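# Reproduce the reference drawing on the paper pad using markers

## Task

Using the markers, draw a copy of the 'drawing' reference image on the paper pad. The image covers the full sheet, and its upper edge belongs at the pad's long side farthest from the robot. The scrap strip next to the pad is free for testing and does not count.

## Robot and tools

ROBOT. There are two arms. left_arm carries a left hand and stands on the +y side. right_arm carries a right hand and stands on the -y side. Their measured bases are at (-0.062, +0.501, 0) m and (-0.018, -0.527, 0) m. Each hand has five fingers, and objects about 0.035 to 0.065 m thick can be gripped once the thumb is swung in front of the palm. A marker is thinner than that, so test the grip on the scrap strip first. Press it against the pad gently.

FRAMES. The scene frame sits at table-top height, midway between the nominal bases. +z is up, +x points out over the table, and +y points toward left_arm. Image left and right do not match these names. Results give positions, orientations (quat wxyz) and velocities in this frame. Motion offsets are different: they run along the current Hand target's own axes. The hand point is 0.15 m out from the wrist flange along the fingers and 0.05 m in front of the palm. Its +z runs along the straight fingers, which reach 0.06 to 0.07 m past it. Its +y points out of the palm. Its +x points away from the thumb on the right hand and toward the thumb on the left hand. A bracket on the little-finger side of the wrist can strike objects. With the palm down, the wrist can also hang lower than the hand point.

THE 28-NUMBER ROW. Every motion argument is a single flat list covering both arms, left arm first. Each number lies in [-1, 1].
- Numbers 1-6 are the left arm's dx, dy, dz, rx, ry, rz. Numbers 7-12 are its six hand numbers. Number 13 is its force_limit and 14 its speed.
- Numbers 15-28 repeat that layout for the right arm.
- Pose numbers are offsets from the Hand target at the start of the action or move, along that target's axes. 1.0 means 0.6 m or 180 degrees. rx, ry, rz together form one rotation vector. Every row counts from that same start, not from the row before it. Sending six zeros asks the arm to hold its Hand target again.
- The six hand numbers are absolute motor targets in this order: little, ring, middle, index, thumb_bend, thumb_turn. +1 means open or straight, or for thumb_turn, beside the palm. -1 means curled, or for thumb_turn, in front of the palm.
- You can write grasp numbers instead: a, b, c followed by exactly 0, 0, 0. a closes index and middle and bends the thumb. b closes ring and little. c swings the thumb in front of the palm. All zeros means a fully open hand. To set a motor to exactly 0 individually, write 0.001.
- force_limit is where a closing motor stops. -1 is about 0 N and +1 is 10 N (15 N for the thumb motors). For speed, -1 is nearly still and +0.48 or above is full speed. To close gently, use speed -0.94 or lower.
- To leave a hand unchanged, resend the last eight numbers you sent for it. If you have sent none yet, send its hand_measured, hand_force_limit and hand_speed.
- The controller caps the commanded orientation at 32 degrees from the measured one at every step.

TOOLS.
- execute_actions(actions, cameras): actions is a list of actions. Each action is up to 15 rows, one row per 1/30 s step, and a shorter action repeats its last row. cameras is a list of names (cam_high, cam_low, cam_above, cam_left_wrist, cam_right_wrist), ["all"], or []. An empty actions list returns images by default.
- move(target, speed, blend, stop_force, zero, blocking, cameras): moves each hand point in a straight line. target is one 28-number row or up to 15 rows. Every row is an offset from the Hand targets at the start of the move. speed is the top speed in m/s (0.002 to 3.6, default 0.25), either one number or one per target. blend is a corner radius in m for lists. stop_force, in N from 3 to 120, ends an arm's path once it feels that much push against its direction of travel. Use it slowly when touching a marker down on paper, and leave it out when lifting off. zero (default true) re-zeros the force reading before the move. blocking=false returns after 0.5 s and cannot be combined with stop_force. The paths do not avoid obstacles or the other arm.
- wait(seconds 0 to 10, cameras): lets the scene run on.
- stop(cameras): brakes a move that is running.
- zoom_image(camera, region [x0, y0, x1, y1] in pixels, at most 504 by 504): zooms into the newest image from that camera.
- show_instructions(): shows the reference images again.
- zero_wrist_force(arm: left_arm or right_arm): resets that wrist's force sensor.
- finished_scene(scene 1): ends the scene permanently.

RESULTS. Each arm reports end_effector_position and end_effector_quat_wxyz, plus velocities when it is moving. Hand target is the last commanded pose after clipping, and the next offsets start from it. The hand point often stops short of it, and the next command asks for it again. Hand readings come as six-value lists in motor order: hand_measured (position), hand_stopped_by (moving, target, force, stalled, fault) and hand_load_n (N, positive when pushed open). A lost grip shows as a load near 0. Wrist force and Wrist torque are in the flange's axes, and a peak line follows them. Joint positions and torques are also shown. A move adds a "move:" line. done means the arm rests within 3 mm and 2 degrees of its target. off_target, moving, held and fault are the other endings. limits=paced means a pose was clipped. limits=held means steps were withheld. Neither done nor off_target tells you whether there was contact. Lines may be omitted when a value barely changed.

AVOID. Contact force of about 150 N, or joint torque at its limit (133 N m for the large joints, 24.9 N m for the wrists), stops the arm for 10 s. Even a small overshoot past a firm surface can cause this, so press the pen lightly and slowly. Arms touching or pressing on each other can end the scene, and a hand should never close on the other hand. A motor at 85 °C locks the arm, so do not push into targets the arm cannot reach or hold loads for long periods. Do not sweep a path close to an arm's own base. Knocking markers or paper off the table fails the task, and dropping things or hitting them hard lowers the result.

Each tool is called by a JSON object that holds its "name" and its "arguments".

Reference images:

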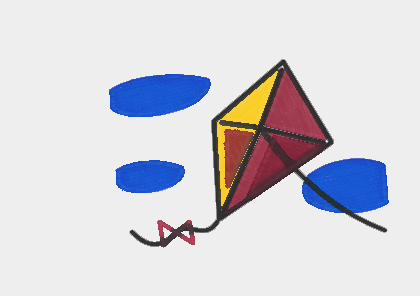

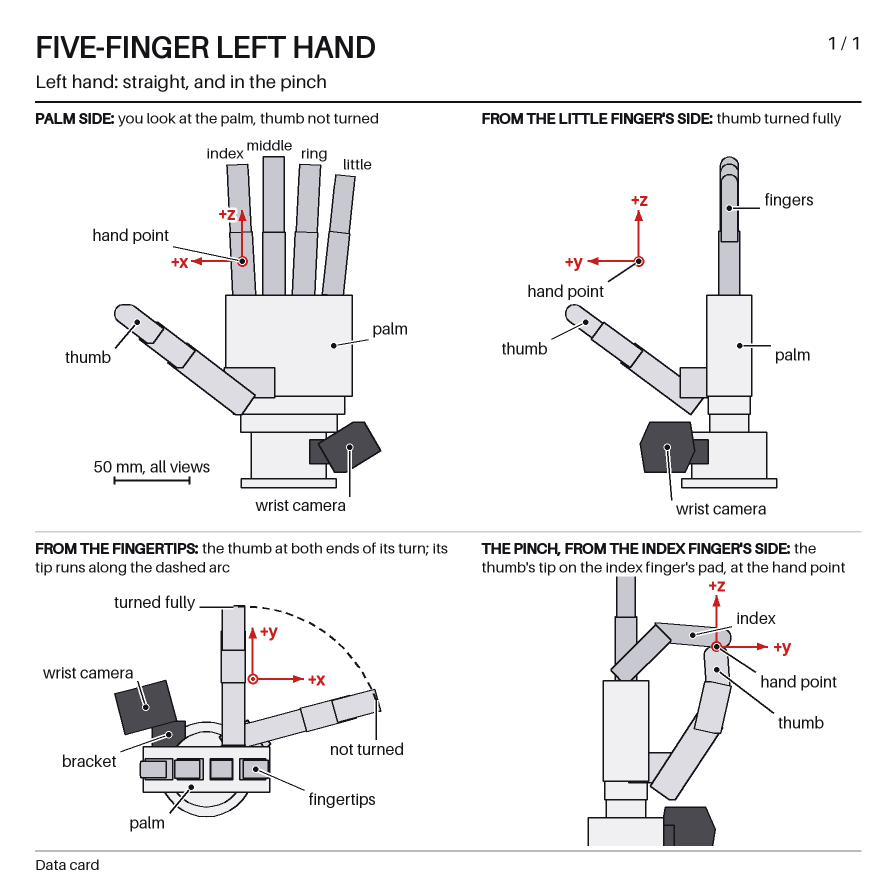

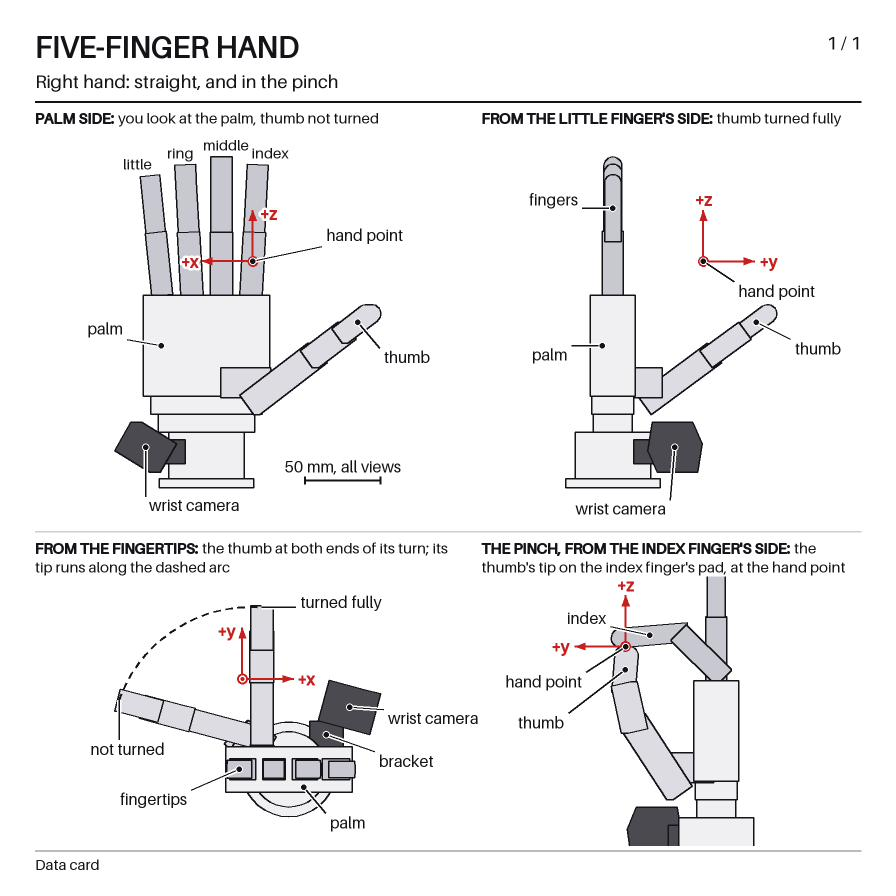

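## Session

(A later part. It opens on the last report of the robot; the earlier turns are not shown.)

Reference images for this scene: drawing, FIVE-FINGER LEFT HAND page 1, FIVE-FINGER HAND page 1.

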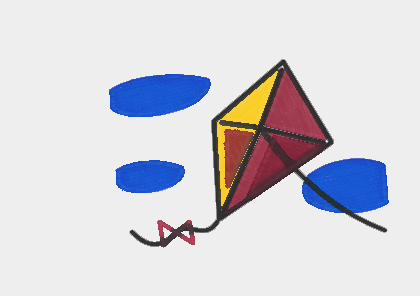

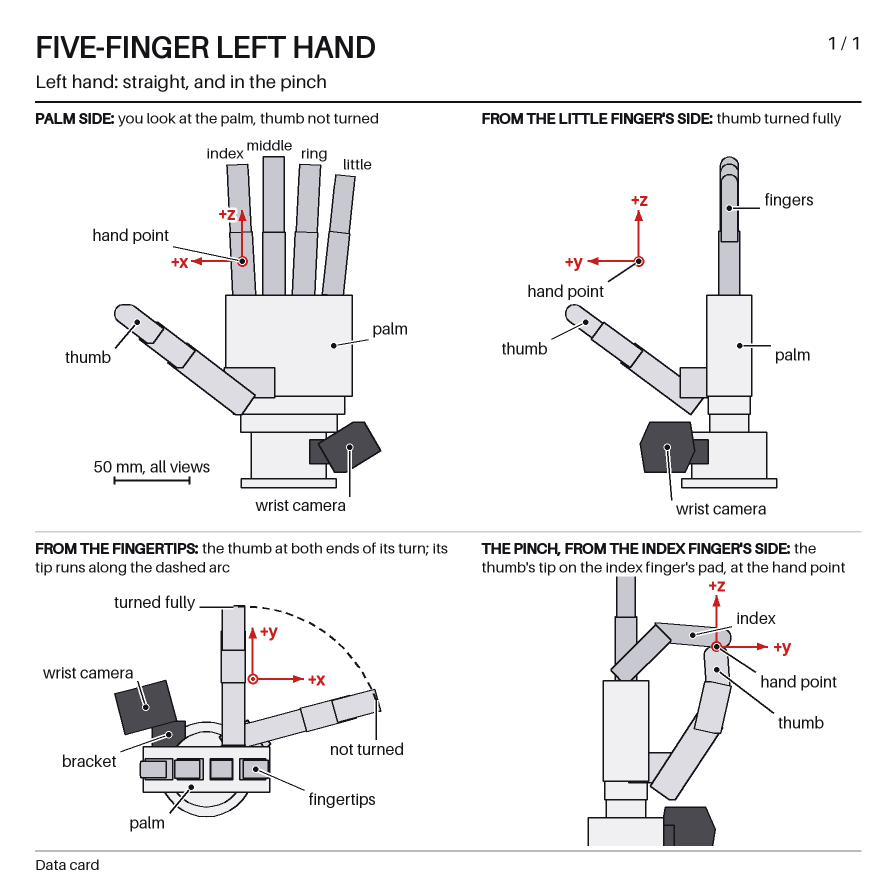

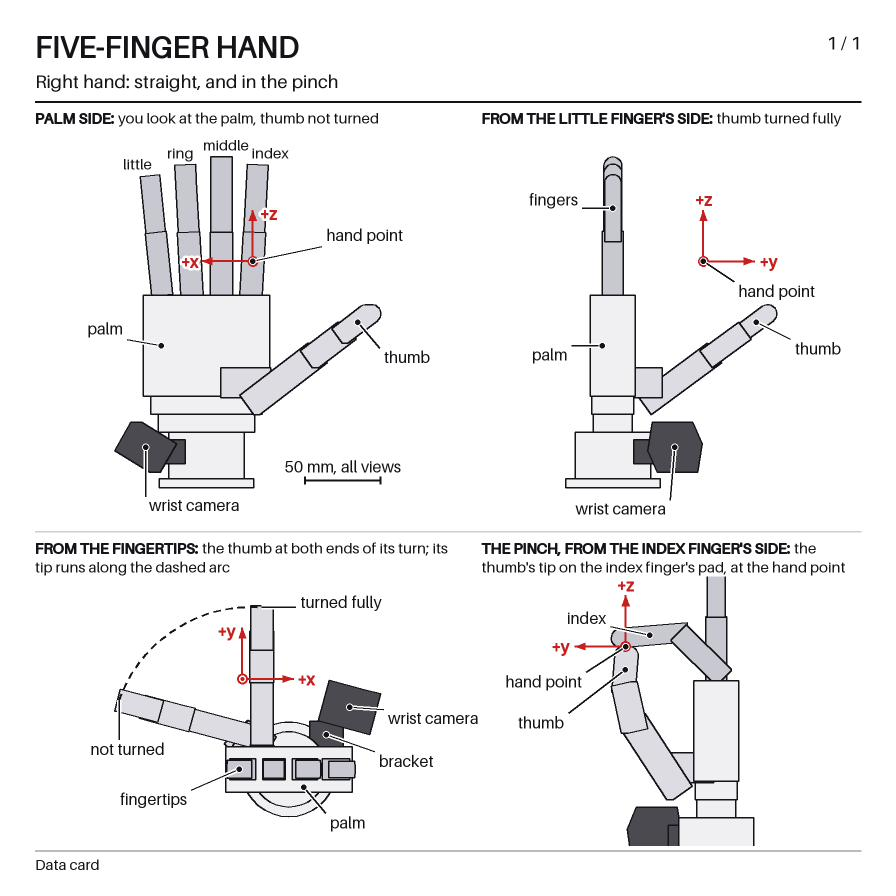

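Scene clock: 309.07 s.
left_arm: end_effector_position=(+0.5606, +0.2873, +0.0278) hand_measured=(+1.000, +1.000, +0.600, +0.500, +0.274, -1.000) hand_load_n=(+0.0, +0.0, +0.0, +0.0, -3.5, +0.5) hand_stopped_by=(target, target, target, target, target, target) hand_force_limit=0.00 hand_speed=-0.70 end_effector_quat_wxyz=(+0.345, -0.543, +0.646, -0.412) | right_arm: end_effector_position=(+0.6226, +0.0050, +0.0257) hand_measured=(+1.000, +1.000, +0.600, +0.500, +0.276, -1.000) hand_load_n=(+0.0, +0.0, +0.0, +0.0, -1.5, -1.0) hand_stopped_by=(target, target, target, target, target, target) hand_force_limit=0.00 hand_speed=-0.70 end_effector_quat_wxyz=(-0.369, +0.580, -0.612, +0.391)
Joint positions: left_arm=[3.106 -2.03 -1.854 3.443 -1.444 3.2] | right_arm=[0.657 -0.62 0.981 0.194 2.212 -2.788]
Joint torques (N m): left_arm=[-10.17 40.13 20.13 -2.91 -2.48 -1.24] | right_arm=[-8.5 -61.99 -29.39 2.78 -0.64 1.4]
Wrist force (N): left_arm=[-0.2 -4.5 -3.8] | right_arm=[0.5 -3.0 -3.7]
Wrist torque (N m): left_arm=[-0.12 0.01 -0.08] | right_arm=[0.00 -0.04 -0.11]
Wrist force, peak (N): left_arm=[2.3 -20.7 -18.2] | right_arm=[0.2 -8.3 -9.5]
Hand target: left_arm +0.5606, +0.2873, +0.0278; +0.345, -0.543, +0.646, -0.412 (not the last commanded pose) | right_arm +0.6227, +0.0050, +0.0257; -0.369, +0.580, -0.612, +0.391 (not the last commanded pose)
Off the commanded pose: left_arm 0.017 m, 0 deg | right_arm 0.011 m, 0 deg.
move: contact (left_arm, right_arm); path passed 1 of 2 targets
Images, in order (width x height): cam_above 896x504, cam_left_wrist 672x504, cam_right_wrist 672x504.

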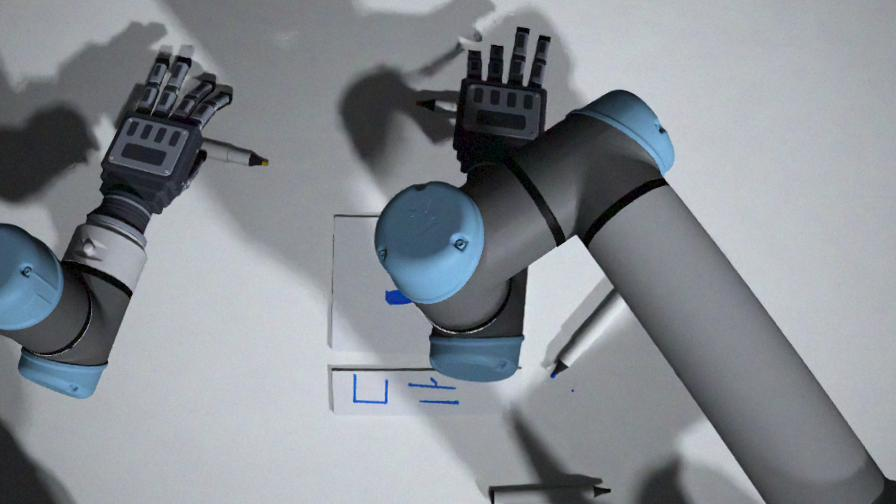

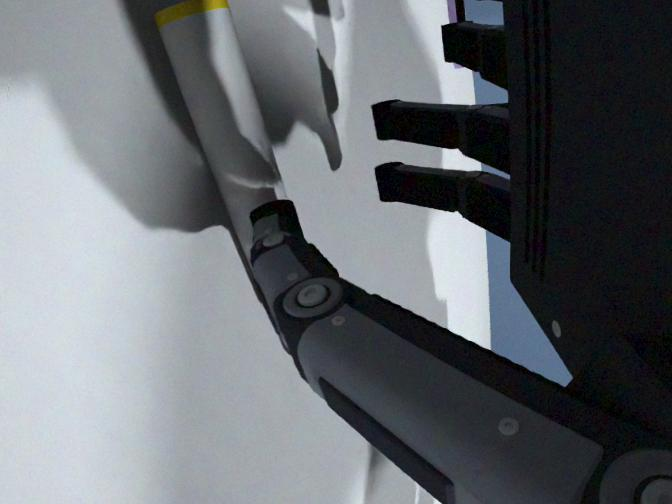

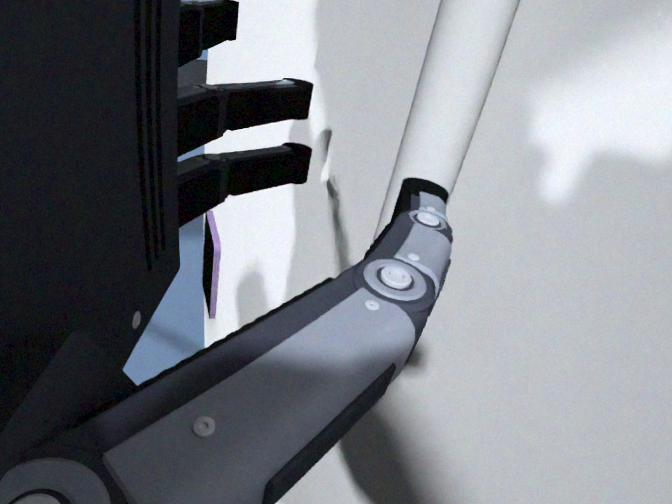

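{"name": "move", "arguments": {"target": [0,-0.0415,-0.0362,0,0,0,1,1,0.6,0.5,0.275,-1,0,-0.7,0,-0.0509,-0.0402,0,0,0,1,1,0.6,0.5,0.275,-1,0,-0.7], "speed": 0.1, "cameras": ["cam_above","cam_left_wrist","cam_right_wrist"]}}

Scene clock: 312.77 s.
left_arm: end_effector_position=(+0.5516, +0.2889, +0.0595) hand_measured=(+1.000, +1.000, +0.600, +0.500, +0.276, -1.000) hand_load_n=(+0.0, +0.0, +0.0, +0.0, +0.0, +0.0) hand_stopped_by=(target, target, target, target, target, target) hand_force_limit=0.00 hand_speed=-0.70 end_effector_quat_wxyz=(+0.345, -0.543, +0.646, -0.411) | right_arm: end_effector_position=(+0.6137, +0.0055, +0.0635) hand_measured=(+1.000, +1.000, +0.600, +0.500, +0.276, -1.000) hand_load_n=(+0.0, +0.0, +0.0, +0.0, +0.0, +0.0) hand_stopped_by=(target, target, target, target, target, target) hand_force_limit=0.00 hand_speed=-0.70 end_effector_quat_wxyz=(-0.369, +0.580, -0.612, +0.391)
Joint positions: left_arm=[3.109 -1.962 -1.856 3.377 -1.441 3.202] | right_arm=[0.666 -0.668 0.973 0.254 2.219 -2.782]
Joint torques (N m): left_arm=[11.38 41.1 19.74 -2.58 2.25 1.4] | right_arm=[7.97 -62.89 -31.23 2.83 1.42 2.07]
Wrist force (N): left_arm=[-0.6 -0.6 0.3] | right_arm=[-0.1 0.2 -0.1]
Wrist torque (N m): left_arm=[-0.08 0.03 -0.12] | right_arm=[0.08 -0.05 -0.07]
Wrist force, peak (N): left_arm=[0.4 -5.0 -3.7] | right_arm=[0.2 -3.3 -4.2]
Hand target: left_arm +0.5516, +0.2889, +0.0596; +0.345, -0.543, +0.646, -0.412 | right_arm +0.6137, +0.0055, +0.0635; -0.369, +0.580, -0.612, +0.391
Off the commanded pose: left_arm 0.000 m, 0 deg | right_arm 0.000 m, 0 deg.
move: done
Images, in order (width x height): cam_above 896x504, cam_left_wrist 672x504, cam_right_wrist 672x504.

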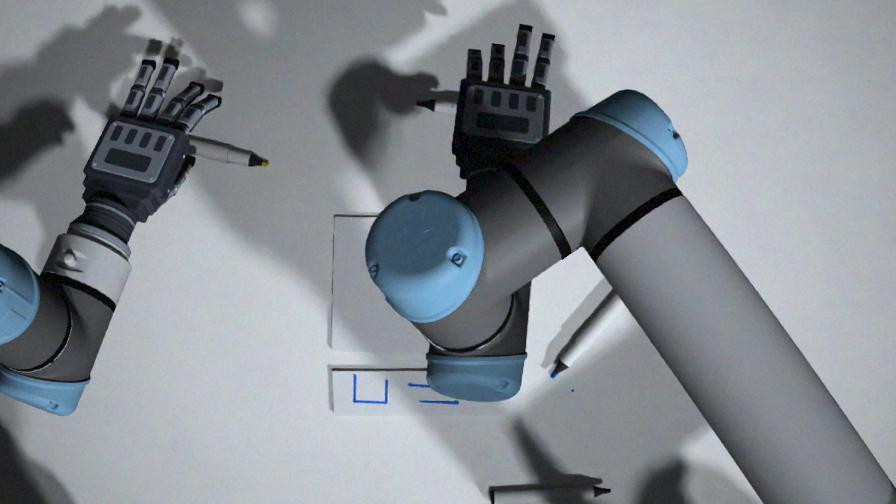

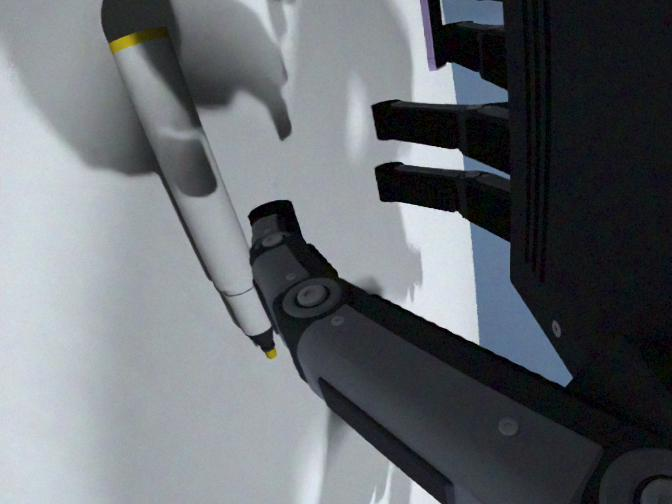

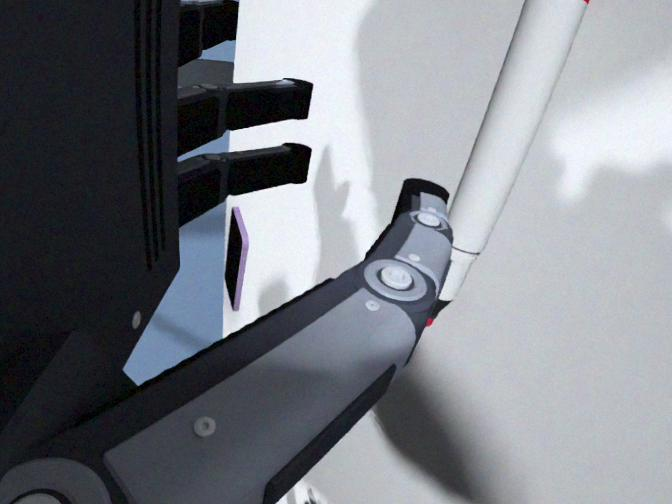

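{"name": "move", "arguments": {"target": [[0,0.0555,0.0259,0,0,0,1,1,0.6,0.5,0.275,-1,0,-0.7,0,0.0555,0.0259,0,0,0,1,1,0.6,0.5,0.275,-1,0,-0.7],[0,0.074,0.0345,0,0,0,1,1,0.6,0.5,0.275,-1,0,-0.7,0,0.074,0.0345,0,0,0,1,1,0.6,0.5,0.275,-1,0,-0.7]], "speed": [0.05,0.015], "stop_force": 5, "cameras": ["cam_left_wrist","cam_right_wrist"]}}

Scene clock: 316.23 s.
left_arm: end_effector_position=(+0.5516, +0.2889, +0.0129) hand_measured=(+1.000, +1.000, +0.600, +0.500, +0.276, -1.000) hand_load_n=(+0.0, +0.0, +0.0, +0.0, -1.5, +0.0) hand_stopped_by=(target, target, target, target, target, target) hand_force_limit=0.00 hand_speed=-0.70 end_effector_quat_wxyz=(+0.345, -0.543, +0.646, -0.412) | right_arm: end_effector_position=(+0.6137, +0.0055, +0.0145) hand_measured=(+1.000, +1.000, +0.600, +0.500, +0.276, -1.000) hand_load_n=(+0.0, +0.0, +0.0, +0.0, +0.0, +0.0) hand_stopped_by=(target, target, target, target, target, target) hand_force_limit=0.00 hand_speed=-0.70 end_effector_quat_wxyz=(-0.369, +0.580, -0.612, +0.391)
Joint positions: left_arm=[3.109 -2.039 -1.892 3.49 -1.441 3.202] | right_arm=[0.666 -0.621 1.015 0.165 2.219 -2.782]
Joint torques (N m): left_arm=[-3.91 39.31 19.75 -2.61 -1.53 -0.69] | right_arm=[-5.65 -48.96 -9.52 -2.35 -0.69 -1.81]
Wrist force (N): left_arm=[-0.4 -4.9 -6.0] | right_arm=[-0.4 0.5 -0.1]
Wrist torque (N m): left_arm=[-0.20 -0.06 -0.08] | right_arm=[0.13 -0.01 -0.08]
Wrist force, peak (N): left_arm=[0.2 -12.4 -17.1] | right_arm=[-0.2 0.7 0.2]
Hand target: left_arm +0.5516, +0.2889, +0.0129; +0.345, -0.543, +0.646, -0.412 (not the last commanded pose) | right_arm +0.6137, +0.0055, +0.0145; -0.369, +0.580, -0.612, +0.391
Off the commanded pose: left_arm 0.002 m, 0 deg | right_arm 0.000 m, 0 deg.
move: contact (left_arm)
Images, in order (width x height): cam_left_wrist 672x504, cam_right_wrist 672x504.

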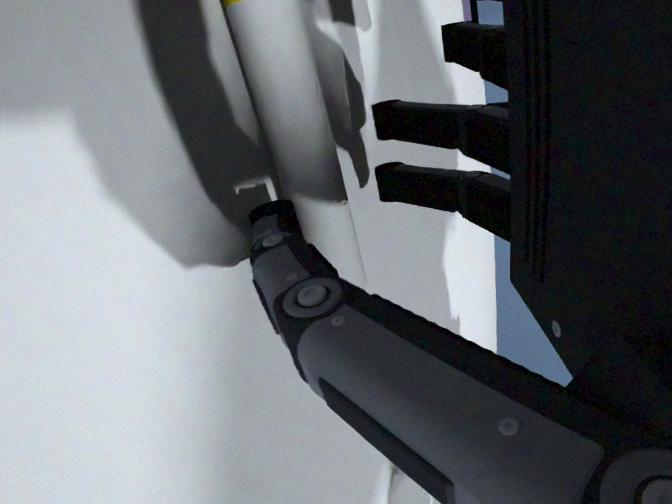

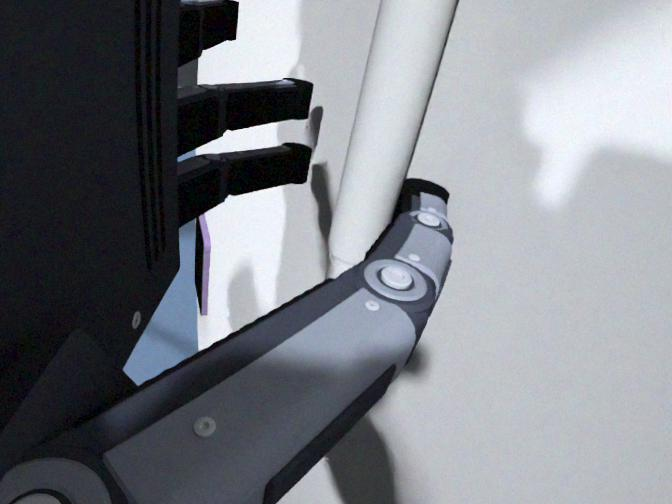

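{"name": "move", "arguments": {"target": [0,0,0,0,0,0,1,1,0.6,0.5,0.275,-1,0,-0.7,0,0.0121,0.0056,0,0,0,1,1,0.6,0.5,0.275,-1,0,-0.7], "speed": 0.015, "stop_force": 5, "cameras": ["cam_right_wrist"]}}

Scene clock: 317.93 s.
left_arm: end_effector_position=(+0.5516, +0.2889, +0.0129) hand_measured=(+1.000, +1.000, +0.600, +0.500, +0.276, -1.000) hand_load_n=(+0.0, +0.0, +0.0, +0.0, -1.5, +0.0) hand_stopped_by=(target, target, target, target, target, target) hand_force_limit=0.00 hand_speed=-0.70 end_effector_quat_wxyz=(+0.345, -0.543, +0.646, -0.412) | right_arm: end_effector_position=(+0.6137, +0.0055, +0.0136) hand_measured=(+1.000, +1.000, +0.600, +0.500, +0.276, -1.000) hand_load_n=(+0.0, +0.0, +0.0, +0.0, -1.0, -0.5) hand_stopped_by=(target, target, target, target, target, target) hand_force_limit=0.00 hand_speed=-0.70 end_effector_quat_wxyz=(-0.369, +0.580, -0.612, +0.391)
Joint positions: left_arm=[3.109 -2.039 -1.892 3.49 -1.441 3.202] | right_arm=[0.666 -0.62 1.016 0.163 2.219 -2.782]
Joint torques (N m): left_arm=[2.99 39.66 20.34 -2.54 -0.88 -0.04] | right_arm=[-6.23 -60.13 -28.39 2.78 -0.68 -1.42]
Wrist force (N): left_arm=[-0.5 -4.4 -5.6] | right_arm=[-0.2 -4.4 -6.2]
Wrist torque (N m): left_arm=[-0.16 -0.02 -0.09] | right_arm=[-0.09 0.05 -0.14]
Wrist force, peak (N): left_arm=[-0.4 -4.7 -6.1] | right_arm=[-0.4 -9.0 -12.4]
Hand target: left_arm +0.5516, +0.2889, +0.0129; +0.345, -0.543, +0.646, -0.412 | right_arm +0.6137, +0.0055, +0.0136; -0.369, +0.580, -0.612, +0.391 (not the last commanded pose)
Off the commanded pose: left_arm 0.000 m, 0 deg | right_arm 0.007 m, 0 deg.
move: contact (right_arm)
Images, in order (width x height): cam_right_wrist 672x504.

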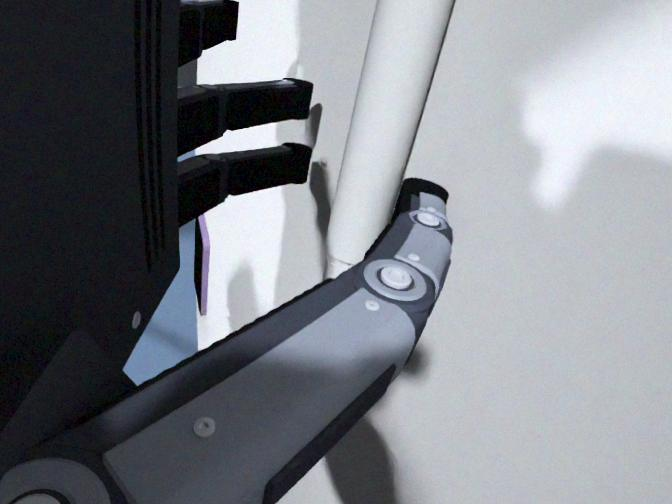

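{"name": "move", "arguments": {"target": [[0,-0.003,-0.0014,0,0,0,1,1,0.6,0.5,0.275,-1,0,-0.7,0,-0.003,-0.0014,0,0,0,1,1,0.6,0.5,0.275,-1,0,-0.7],[0,-0.003,-0.0014,0,0,0,1,1,-0.36,-0.36,0.275,-1,-0.3,-0.8,0,-0.003,-0.0014,0,0,0,1,1,-0.36,-0.36,0.275,-1,-0.3,-0.8]], "speed": 0.05, "cameras": ["cam_left_wrist","cam_right_wrist"]}}

Scene clock: 320.43 s.
left_arm: end_effector_position=(+0.5516, +0.2890, +0.0150) hand_measured=(+1.000, +1.000, +0.326, -0.070, +0.276, -1.000) hand_load_n=(+0.0, -0.5, +10.0, +5.5, +4.5, -2.0) hand_stopped_by=(target, target, force, force, target, target) hand_force_limit=-0.30 hand_speed=-0.80 end_effector_quat_wxyz=(+0.345, -0.543, +0.646, -0.412) | right_arm: end_effector_position=(+0.6138, +0.0055, +0.0157) hand_measured=(+1.000, +1.000, +0.326, -0.070, +0.278, -1.000) hand_load_n=(+0.0, +0.0, +6.5, +5.0, +3.0, -2.0) hand_stopped_by=(target, target, force, force, target, target) hand_force_limit=-0.30 hand_speed=-0.80 end_effector_quat_wxyz=(-0.369, +0.580, -0.612, +0.391)
Joint positions: left_arm=[3.109 -2.035 -1.891 3.485 -1.441 3.202] | right_arm=[0.666 -0.623 1.015 0.166 2.219 -2.782]
Joint torques (N m): left_arm=[10.87 25.57 4.24 -2.06 0.37 1.05] | right_arm=[-2.95 -48.24 -10.25 2.49 -0.21 -1.39]
Wrist force (N): left_arm=[-0.8 -7.3 1.0] | right_arm=[-0.4 -7.1 0.6]
Wrist torque (N m): left_arm=[0.21 0.11 0.00] | right_arm=[0.23 -0.06 -0.24]
Wrist force, peak (N): left_arm=[-0.4 -8.4 1.6] | right_arm=[-0.4 -7.8 1.3]
Hand target: left_arm +0.5516, +0.2890, +0.0149; +0.345, -0.543, +0.646, -0.412 | right_arm +0.6137, +0.0055, +0.0156; -0.369, +0.580, -0.612, +0.391
Off the commanded pose: left_arm 0.000 m, 0 deg | right_arm 0.000 m, 0 deg.
move: done
Images, in order (width x height): cam_left_wrist 672x504, cam_right_wrist 672x504.

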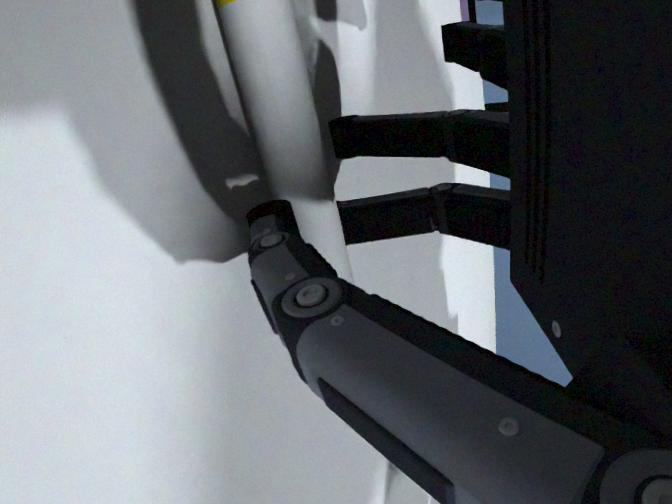

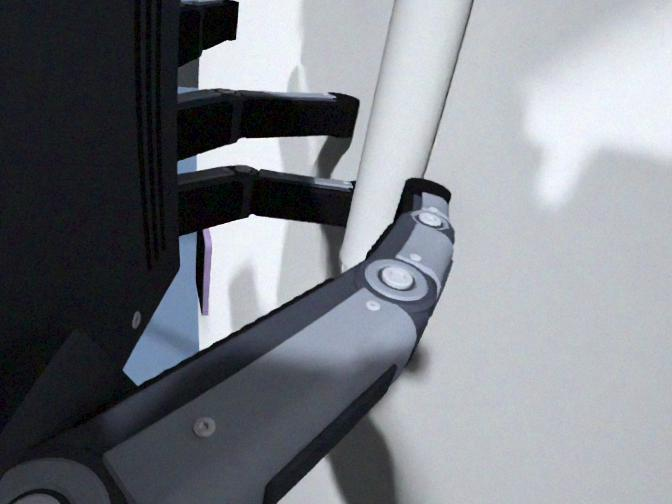

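{"name": "move", "arguments": {"target": [0,0,0,0,0,0,1,1,-0.45,-0.45,0.275,-1,0.3,-0.93,0,0,0,0,0,0,1,1,-0.45,-0.45,0.275,-1,0.3,-0.93], "speed": 0.05, "cameras": []}}

Scene clock: 321.23 s.
left_arm: end_effector_position=(+0.5516, +0.2890, +0.0149) hand_measured=(+1.000, +1.000, +0.326, -0.076, +0.278, -1.000) hand_load_n=(+0.0, +0.0, +10.0, +7.0, +6.5, -2.5) hand_stopped_by=(target, target, force, force, target, target) hand_force_limit=0.30 hand_speed=-0.93 end_effector_quat_wxyz=(+0.345, -0.543, +0.646, -0.412) | right_arm: end_effector_position=(+0.6137, +0.0055, +0.0156) hand_measured=(+1.000, +1.000, +0.322, -0.076, +0.278, -1.000) hand_load_n=(+0.0, +0.0, +8.0, +6.5, +4.0, -2.5) hand_stopped_by=(target, target, force, force, target, target) hand_force_limit=0.30 hand_speed=-0.93 end_effector_quat_wxyz=(-0.369, +0.580, -0.612, +0.391)
Joint positions: left_arm=[3.109 -2.035 -1.891 3.485 -1.441 3.202] | right_arm=[0.666 -0.623 1.015 0.166 2.219 -2.782]
Joint torques (N m): left_arm=[10.04 21.68 2.69 -2.03 0.74 1.12] | right_arm=[-1.98 -46.93 -6.34 2.45 0.03 -0.95]
Wrist force (N): left_arm=[-0.5 -7.5 0.6] | right_arm=[-0.4 -8.9 0.7]
Wrist torque (N m): left_arm=[0.20 0.06 0.02] | right_arm=[0.29 -0.05 -0.28]
Wrist force, peak (N): left_arm=[-0.4 -8.0 0.6] | right_arm=[-0.3 -9.4 1.3]
Hand target: left_arm +0.5516, +0.2890, +0.0149; +0.345, -0.543, +0.646, -0.412 | right_arm +0.6137, +0.0055, +0.0156; -0.369, +0.580, -0.612, +0.391
Off the commanded pose: left_arm 0.000 m, 0 deg | right_arm 0.000 m, 0 deg.
move: done
No camera images: "cameras" was empty.

{"name": "move", "arguments": {"target": [[0,-0.1511,-0.0704,0,0,0,1,1,-0.45,-0.45,0.275,-1,0.3,-0.93,0,-0.1511,-0.0704,0,0,0,1,1,-0.45,-0.45,0.275,-1,0.3,-0.93],[0.3322,-0.1668,-0.3718,0,0.202,0.0942,1,1,-0.45,-0.45,0.275,-1,0.3,-0.93,0.6065,-0.177,-0.3473,0,-0.2674,-0.1247,1,1,-0.45,-0.45,0.275,-1,0.3,-0.93]], "speed": [0.12,0.25], "blend": [0.03,0], "cameras": ["all"]}}

Scene clock: 327.07 s.
left_arm: end_effector_position=(+0.3598, +0.1204, +0.2002) hand_measured=(+1.000, +1.000, +0.326, -0.074, +0.278, -1.000) hand_load_n=(+0.0, +0.0, +0.5, +7.0, +6.5, -2.5) hand_stopped_by=(target, target, force, force, target, target) hand_force_limit=0.30 hand_speed=-0.93 end_effector_quat_wxyz=(+0.183, -0.288, +0.793, -0.505) | right_arm: end_effector_position=(+0.4500, -0.3498, +0.2003) hand_measured=(+1.000, +1.000, +0.322, -0.074, +0.278, -1.000) hand_load_n=(+0.0, +0.0, +0.0, +6.0, +4.0, -2.5) hand_stopped_by=(target, target, force, force, target, target) hand_force_limit=0.30 hand_speed=-0.93 end_effector_quat_wxyz=(-0.504, +0.793, -0.288, +0.184)
Joint positions: left_arm=[2.924 -1.659 -1.846 2.973 -0.983 3.456] | right_arm=[-0.376 -1.424 1.858 0.528 0.542 -4.032]
Joint torques (N m): left_arm=[-10.45 31.79 24.01 -3.04 2.74 1.32] | right_arm=[-7.91 -17.37 -27.48 4.25 -2.7 -2.47]
Wrist force (N): left_arm=[-0.5 -0.6 0.4] | right_arm=[-0.2 0.2 0.2]
Wrist torque (N m): left_arm=[-0.07 0.02 -0.12] | right_arm=[0.06 -0.04 0.05]
Wrist force, peak (N): left_arm=[-0.5 -8.2 0.7] | right_arm=[-0.1 -9.3 0.8]
Hand target: left_arm +0.3598, +0.1204, +0.2002; +0.183, -0.288, +0.793, -0.505 | right_arm +0.4500, -0.3498, +0.2003; -0.504, +0.793, -0.288, +0.184
Off the commanded pose: left_arm 0.000 m, 0 deg | right_arm 0.000 m, 0 deg.
move: done

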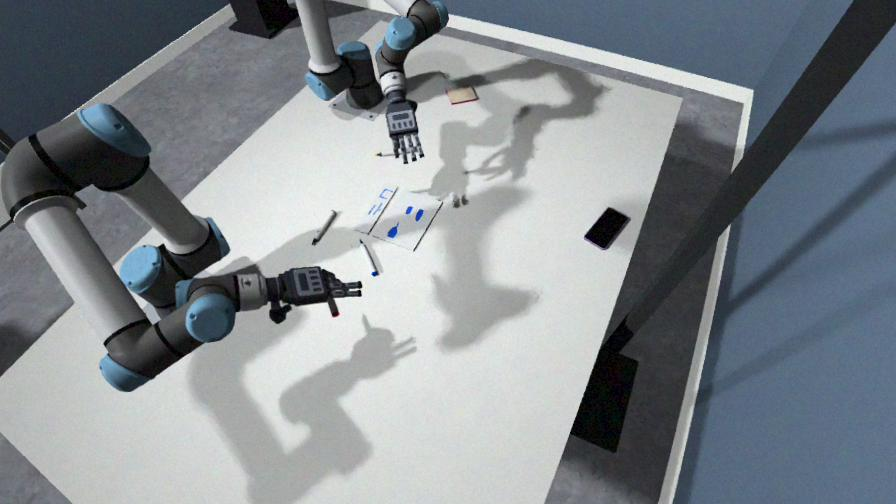

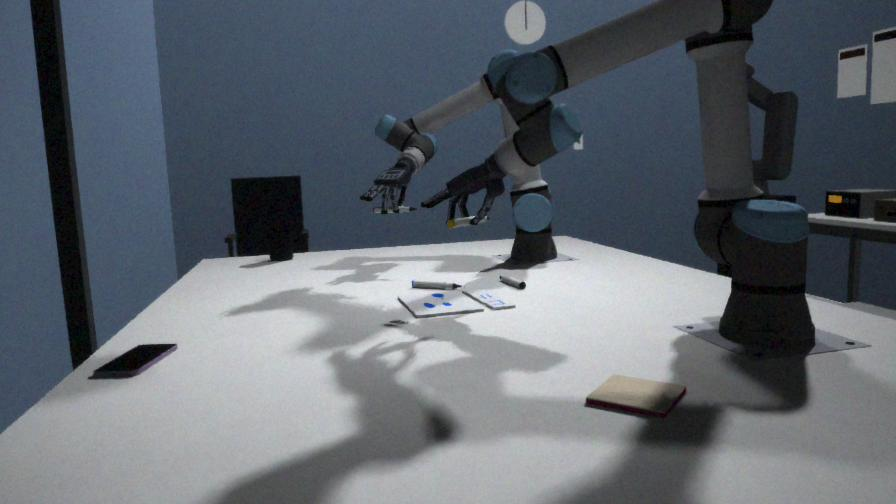

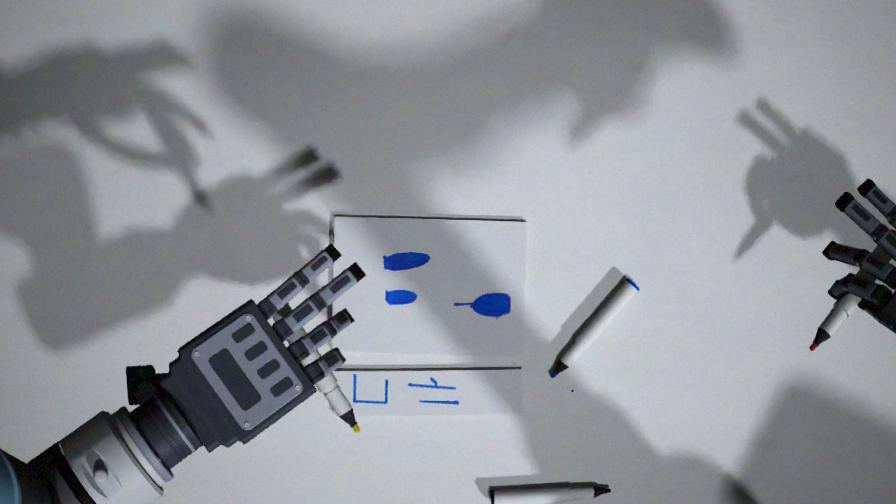

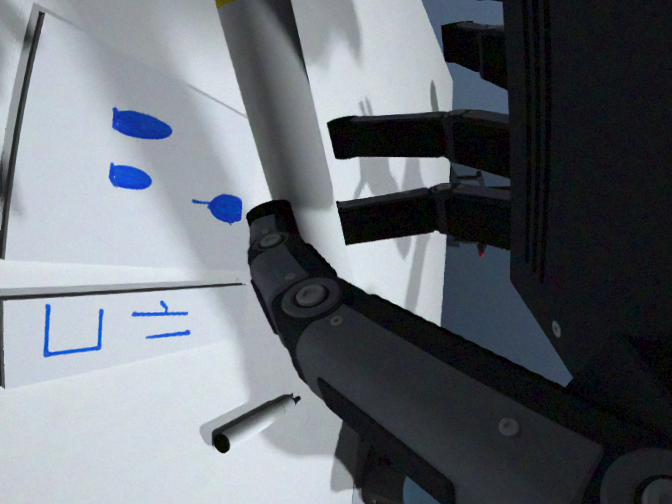

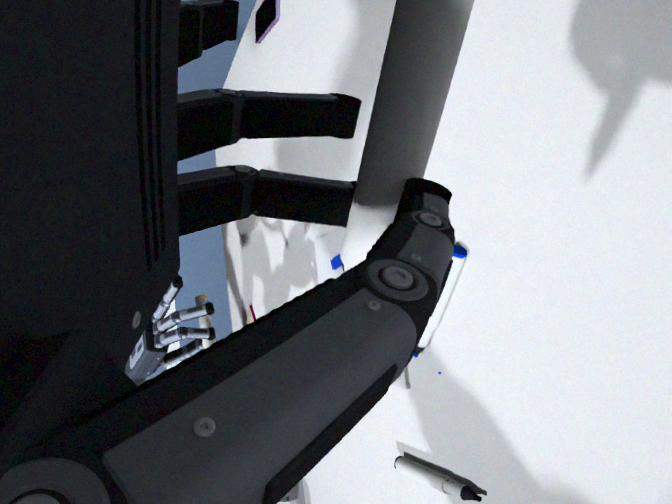

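{"name": "move", "arguments": {"target": [0.2291,0.0708,0.2425,0,0,0.4999,1,1,-0.45,-0.45,0.275,-1,0.3,-0.93,0,0,0,0,0,-0.4999,1,1,-0.45,-0.45,0.275,-1,0.3,-0.93], "speed": 0.3, "cameras": ["all"]}}

Scene clock: 331.23 s.
left_arm: end_effector_position=(+0.3274, -0.0552, +0.1003) hand_measured=(+1.000, +1.000, +0.326, -0.074, +0.278, -1.000) hand_load_n=(+0.0, +0.0, +0.0, +7.0, +6.5, -2.5) hand_stopped_by=(target, target, force, force, target, target) hand_force_limit=0.30 hand_speed=-0.93 end_effector_quat_wxyz=(+0.487, +0.357, +0.764, -0.228) | right_arm: end_effector_position=(+0.4500, -0.3498, +0.2003) hand_measured=(+1.000, +1.000, +0.322, -0.074, +0.278, -1.000) hand_load_n=(+0.0, +0.0, +0.0, +6.5, +4.0, -2.0) hand_stopped_by=(target, target, force, force, target, target) hand_force_limit=0.30 hand_speed=-0.93 end_effector_quat_wxyz=(-0.227, +0.765, +0.356, +0.487)
Joint positions: left_arm=[2.3 -2.004 -1.744 3.312 -1.54 4.725] | right_arm=[-0.305 -1.596 2.1 0.371 0.585 -5.497]
Joint torques (N m): left_arm=[-10.87 25.89 23.43 3.29 -2.55 1.59] | right_arm=[-8.59 -9.27 -7.89 4.11 -2.71 -2.55]
Wrist force (N): left_arm=[-1.4 -0.7 -0.5] | right_arm=[-1.9 -1.0 0.2]
Wrist torque (N m): left_arm=[-0.14 0.11 -0.15] | right_arm=[-0.13 0.06 -0.07]
Wrist force, peak (N): left_arm=[-1.8 -0.8 -0.1] | right_arm=[-2.1 -1.1 0.4]
Hand target: left_arm +0.3274, -0.0552, +0.1003; +0.487, +0.357, +0.764, -0.228 | right_arm +0.4500, -0.3498, +0.2003; -0.227, +0.765, +0.356, +0.487
Off the commanded pose: left_arm 0.000 m, 0 deg | right_arm 0.000 m, 0 deg.
move: done

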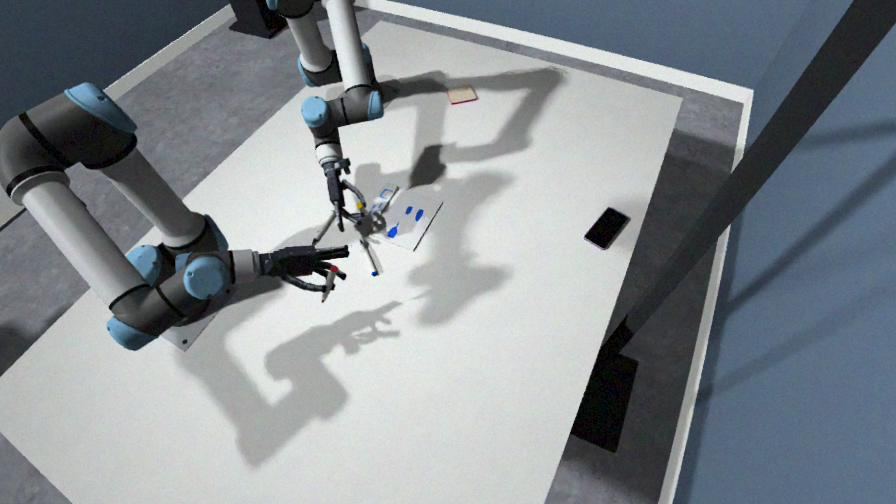

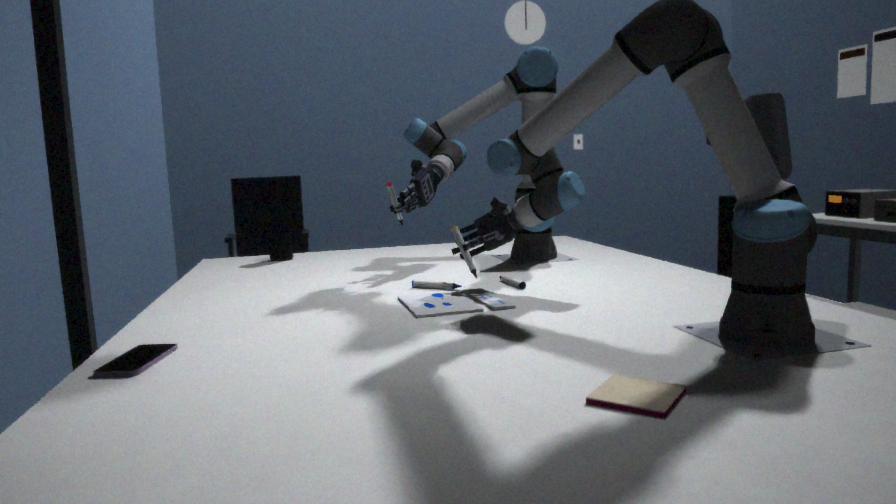

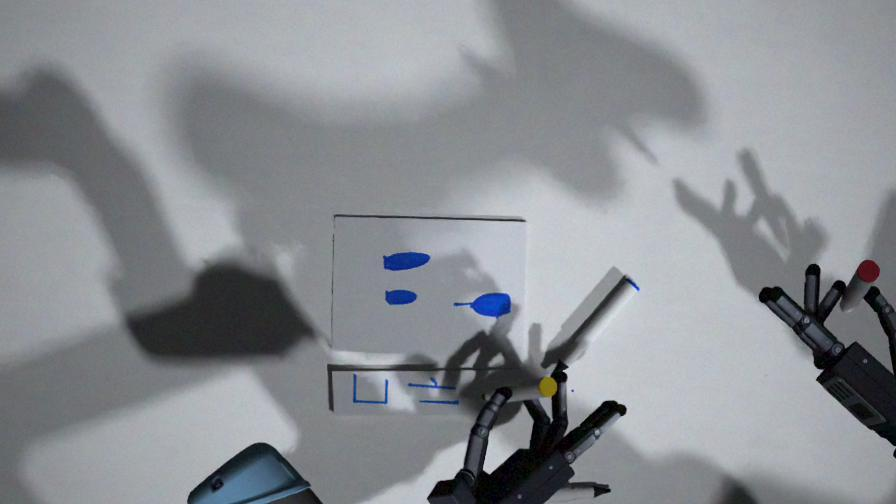

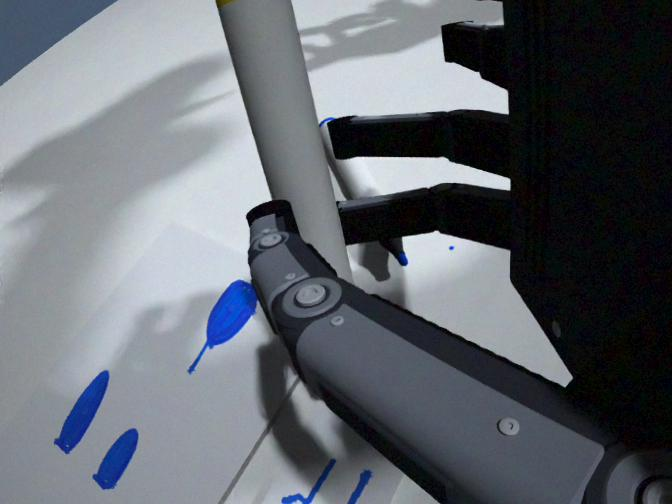

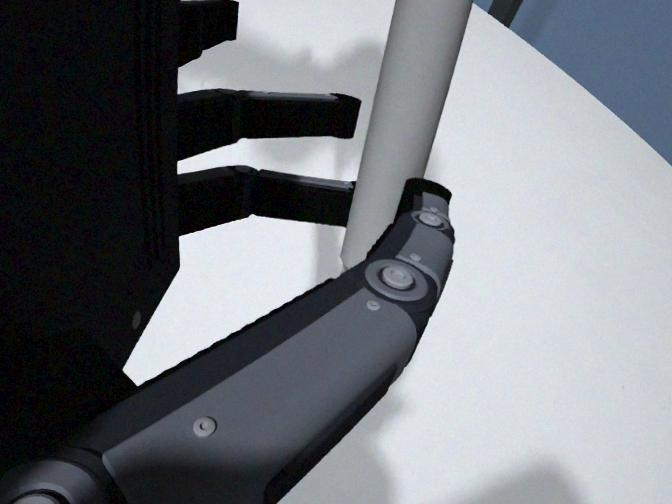

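{"name": "move", "arguments": {"target": [[0.065,0,0.0303,0,0,0,1,1,-0.45,-0.45,0.275,-1,0.3,-0.93,0,0,0,0,0,0,1,1,-0.45,-0.45,0.275,-1,0.3,-0.93],[0.0786,0,0.0366,0,0,0,1,1,-0.45,-0.45,0.275,-1,0.3,-0.93,0,0,0,0,0,0,1,1,-0.45,-0.45,0.275,-1,0.3,-0.93]], "speed": [0.06,0.006], "stop_force": 3, "cameras": ["cam_left_wrist","cam_above"]}}

Scene clock: 335.17 s.
left_arm: end_effector_position=(+0.3273, -0.0553, +0.0483) hand_measured=(+1.000, +1.000, +0.326, -0.074, +0.278, -1.000) hand_load_n=(+0.0, +0.0, +0.0, +4.5, +4.0, -1.0) hand_stopped_by=(target, target, force, force, target, target) hand_force_limit=0.30 hand_speed=-0.93 end_effector_quat_wxyz=(+0.487, +0.357, +0.764, -0.228) | right_arm: end_effector_position=(+0.4500, -0.3498, +0.2003) hand_measured=(+1.000, +1.000, +0.322, -0.074, +0.278, -1.000) hand_load_n=(+0.0, +0.0, +0.0, +6.5, +4.0, -2.5) hand_stopped_by=(target, target, force, force, target, target) hand_force_limit=0.30 hand_speed=-0.93 end_effector_quat_wxyz=(-0.227, +0.765, +0.356, +0.487)
Joint positions: left_arm=[2.3 -2.082 -1.788 3.433 -1.54 4.725] | right_arm=[-0.305 -1.596 2.1 0.371 0.585 -5.497]
Joint torques (N m): left_arm=[-10.84 26.87 6.96 3.2 -2.65 -1.19] | right_arm=[-7.02 -9.96 -11.72 3.99 -2.63 -2.56]
Wrist force (N): left_arm=[-1.7 -0.6 -0.2] | right_arm=[-1.9 -0.7 -0.1]
Wrist torque (N m): left_arm=[-0.14 0.15 -0.15] | right_arm=[-0.06 0.07 -0.07]
Wrist force, peak (N): left_arm=[-2.5 -0.4 -0.8] | right_arm=[-1.9 -1.0 0.2]
Hand target: left_arm +0.3273, -0.0553, +0.0483; +0.487, +0.357, +0.764, -0.228 | right_arm +0.4500, -0.3498, +0.2003; -0.227, +0.765, +0.356, +0.487
Off the commanded pose: left_arm 0.000 m, 0 deg | right_arm 0.000 m, 0 deg.
move: done
Images, in order (width x height): cam_above 896x504, cam_left_wrist 672x504.

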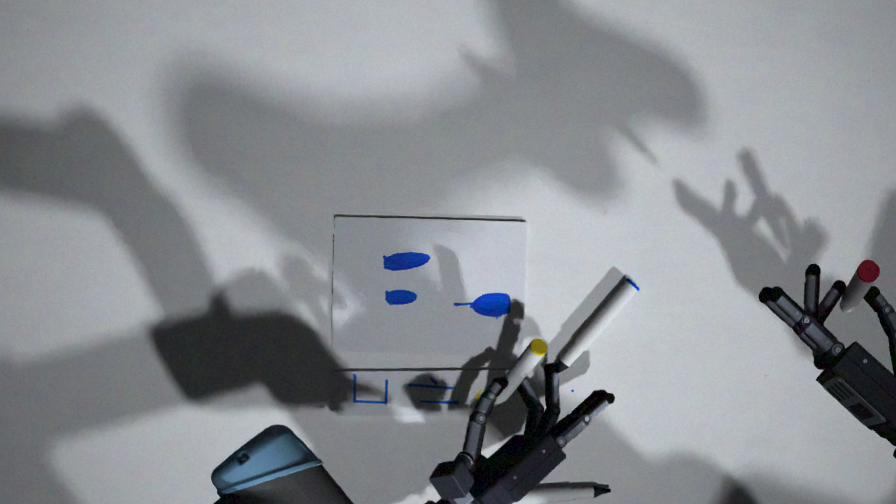

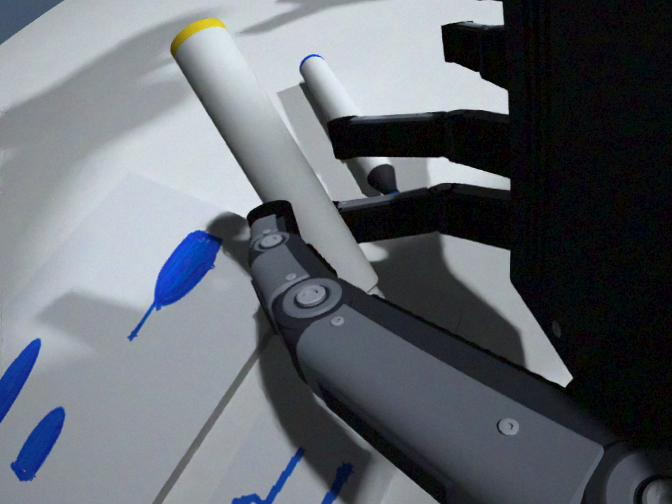

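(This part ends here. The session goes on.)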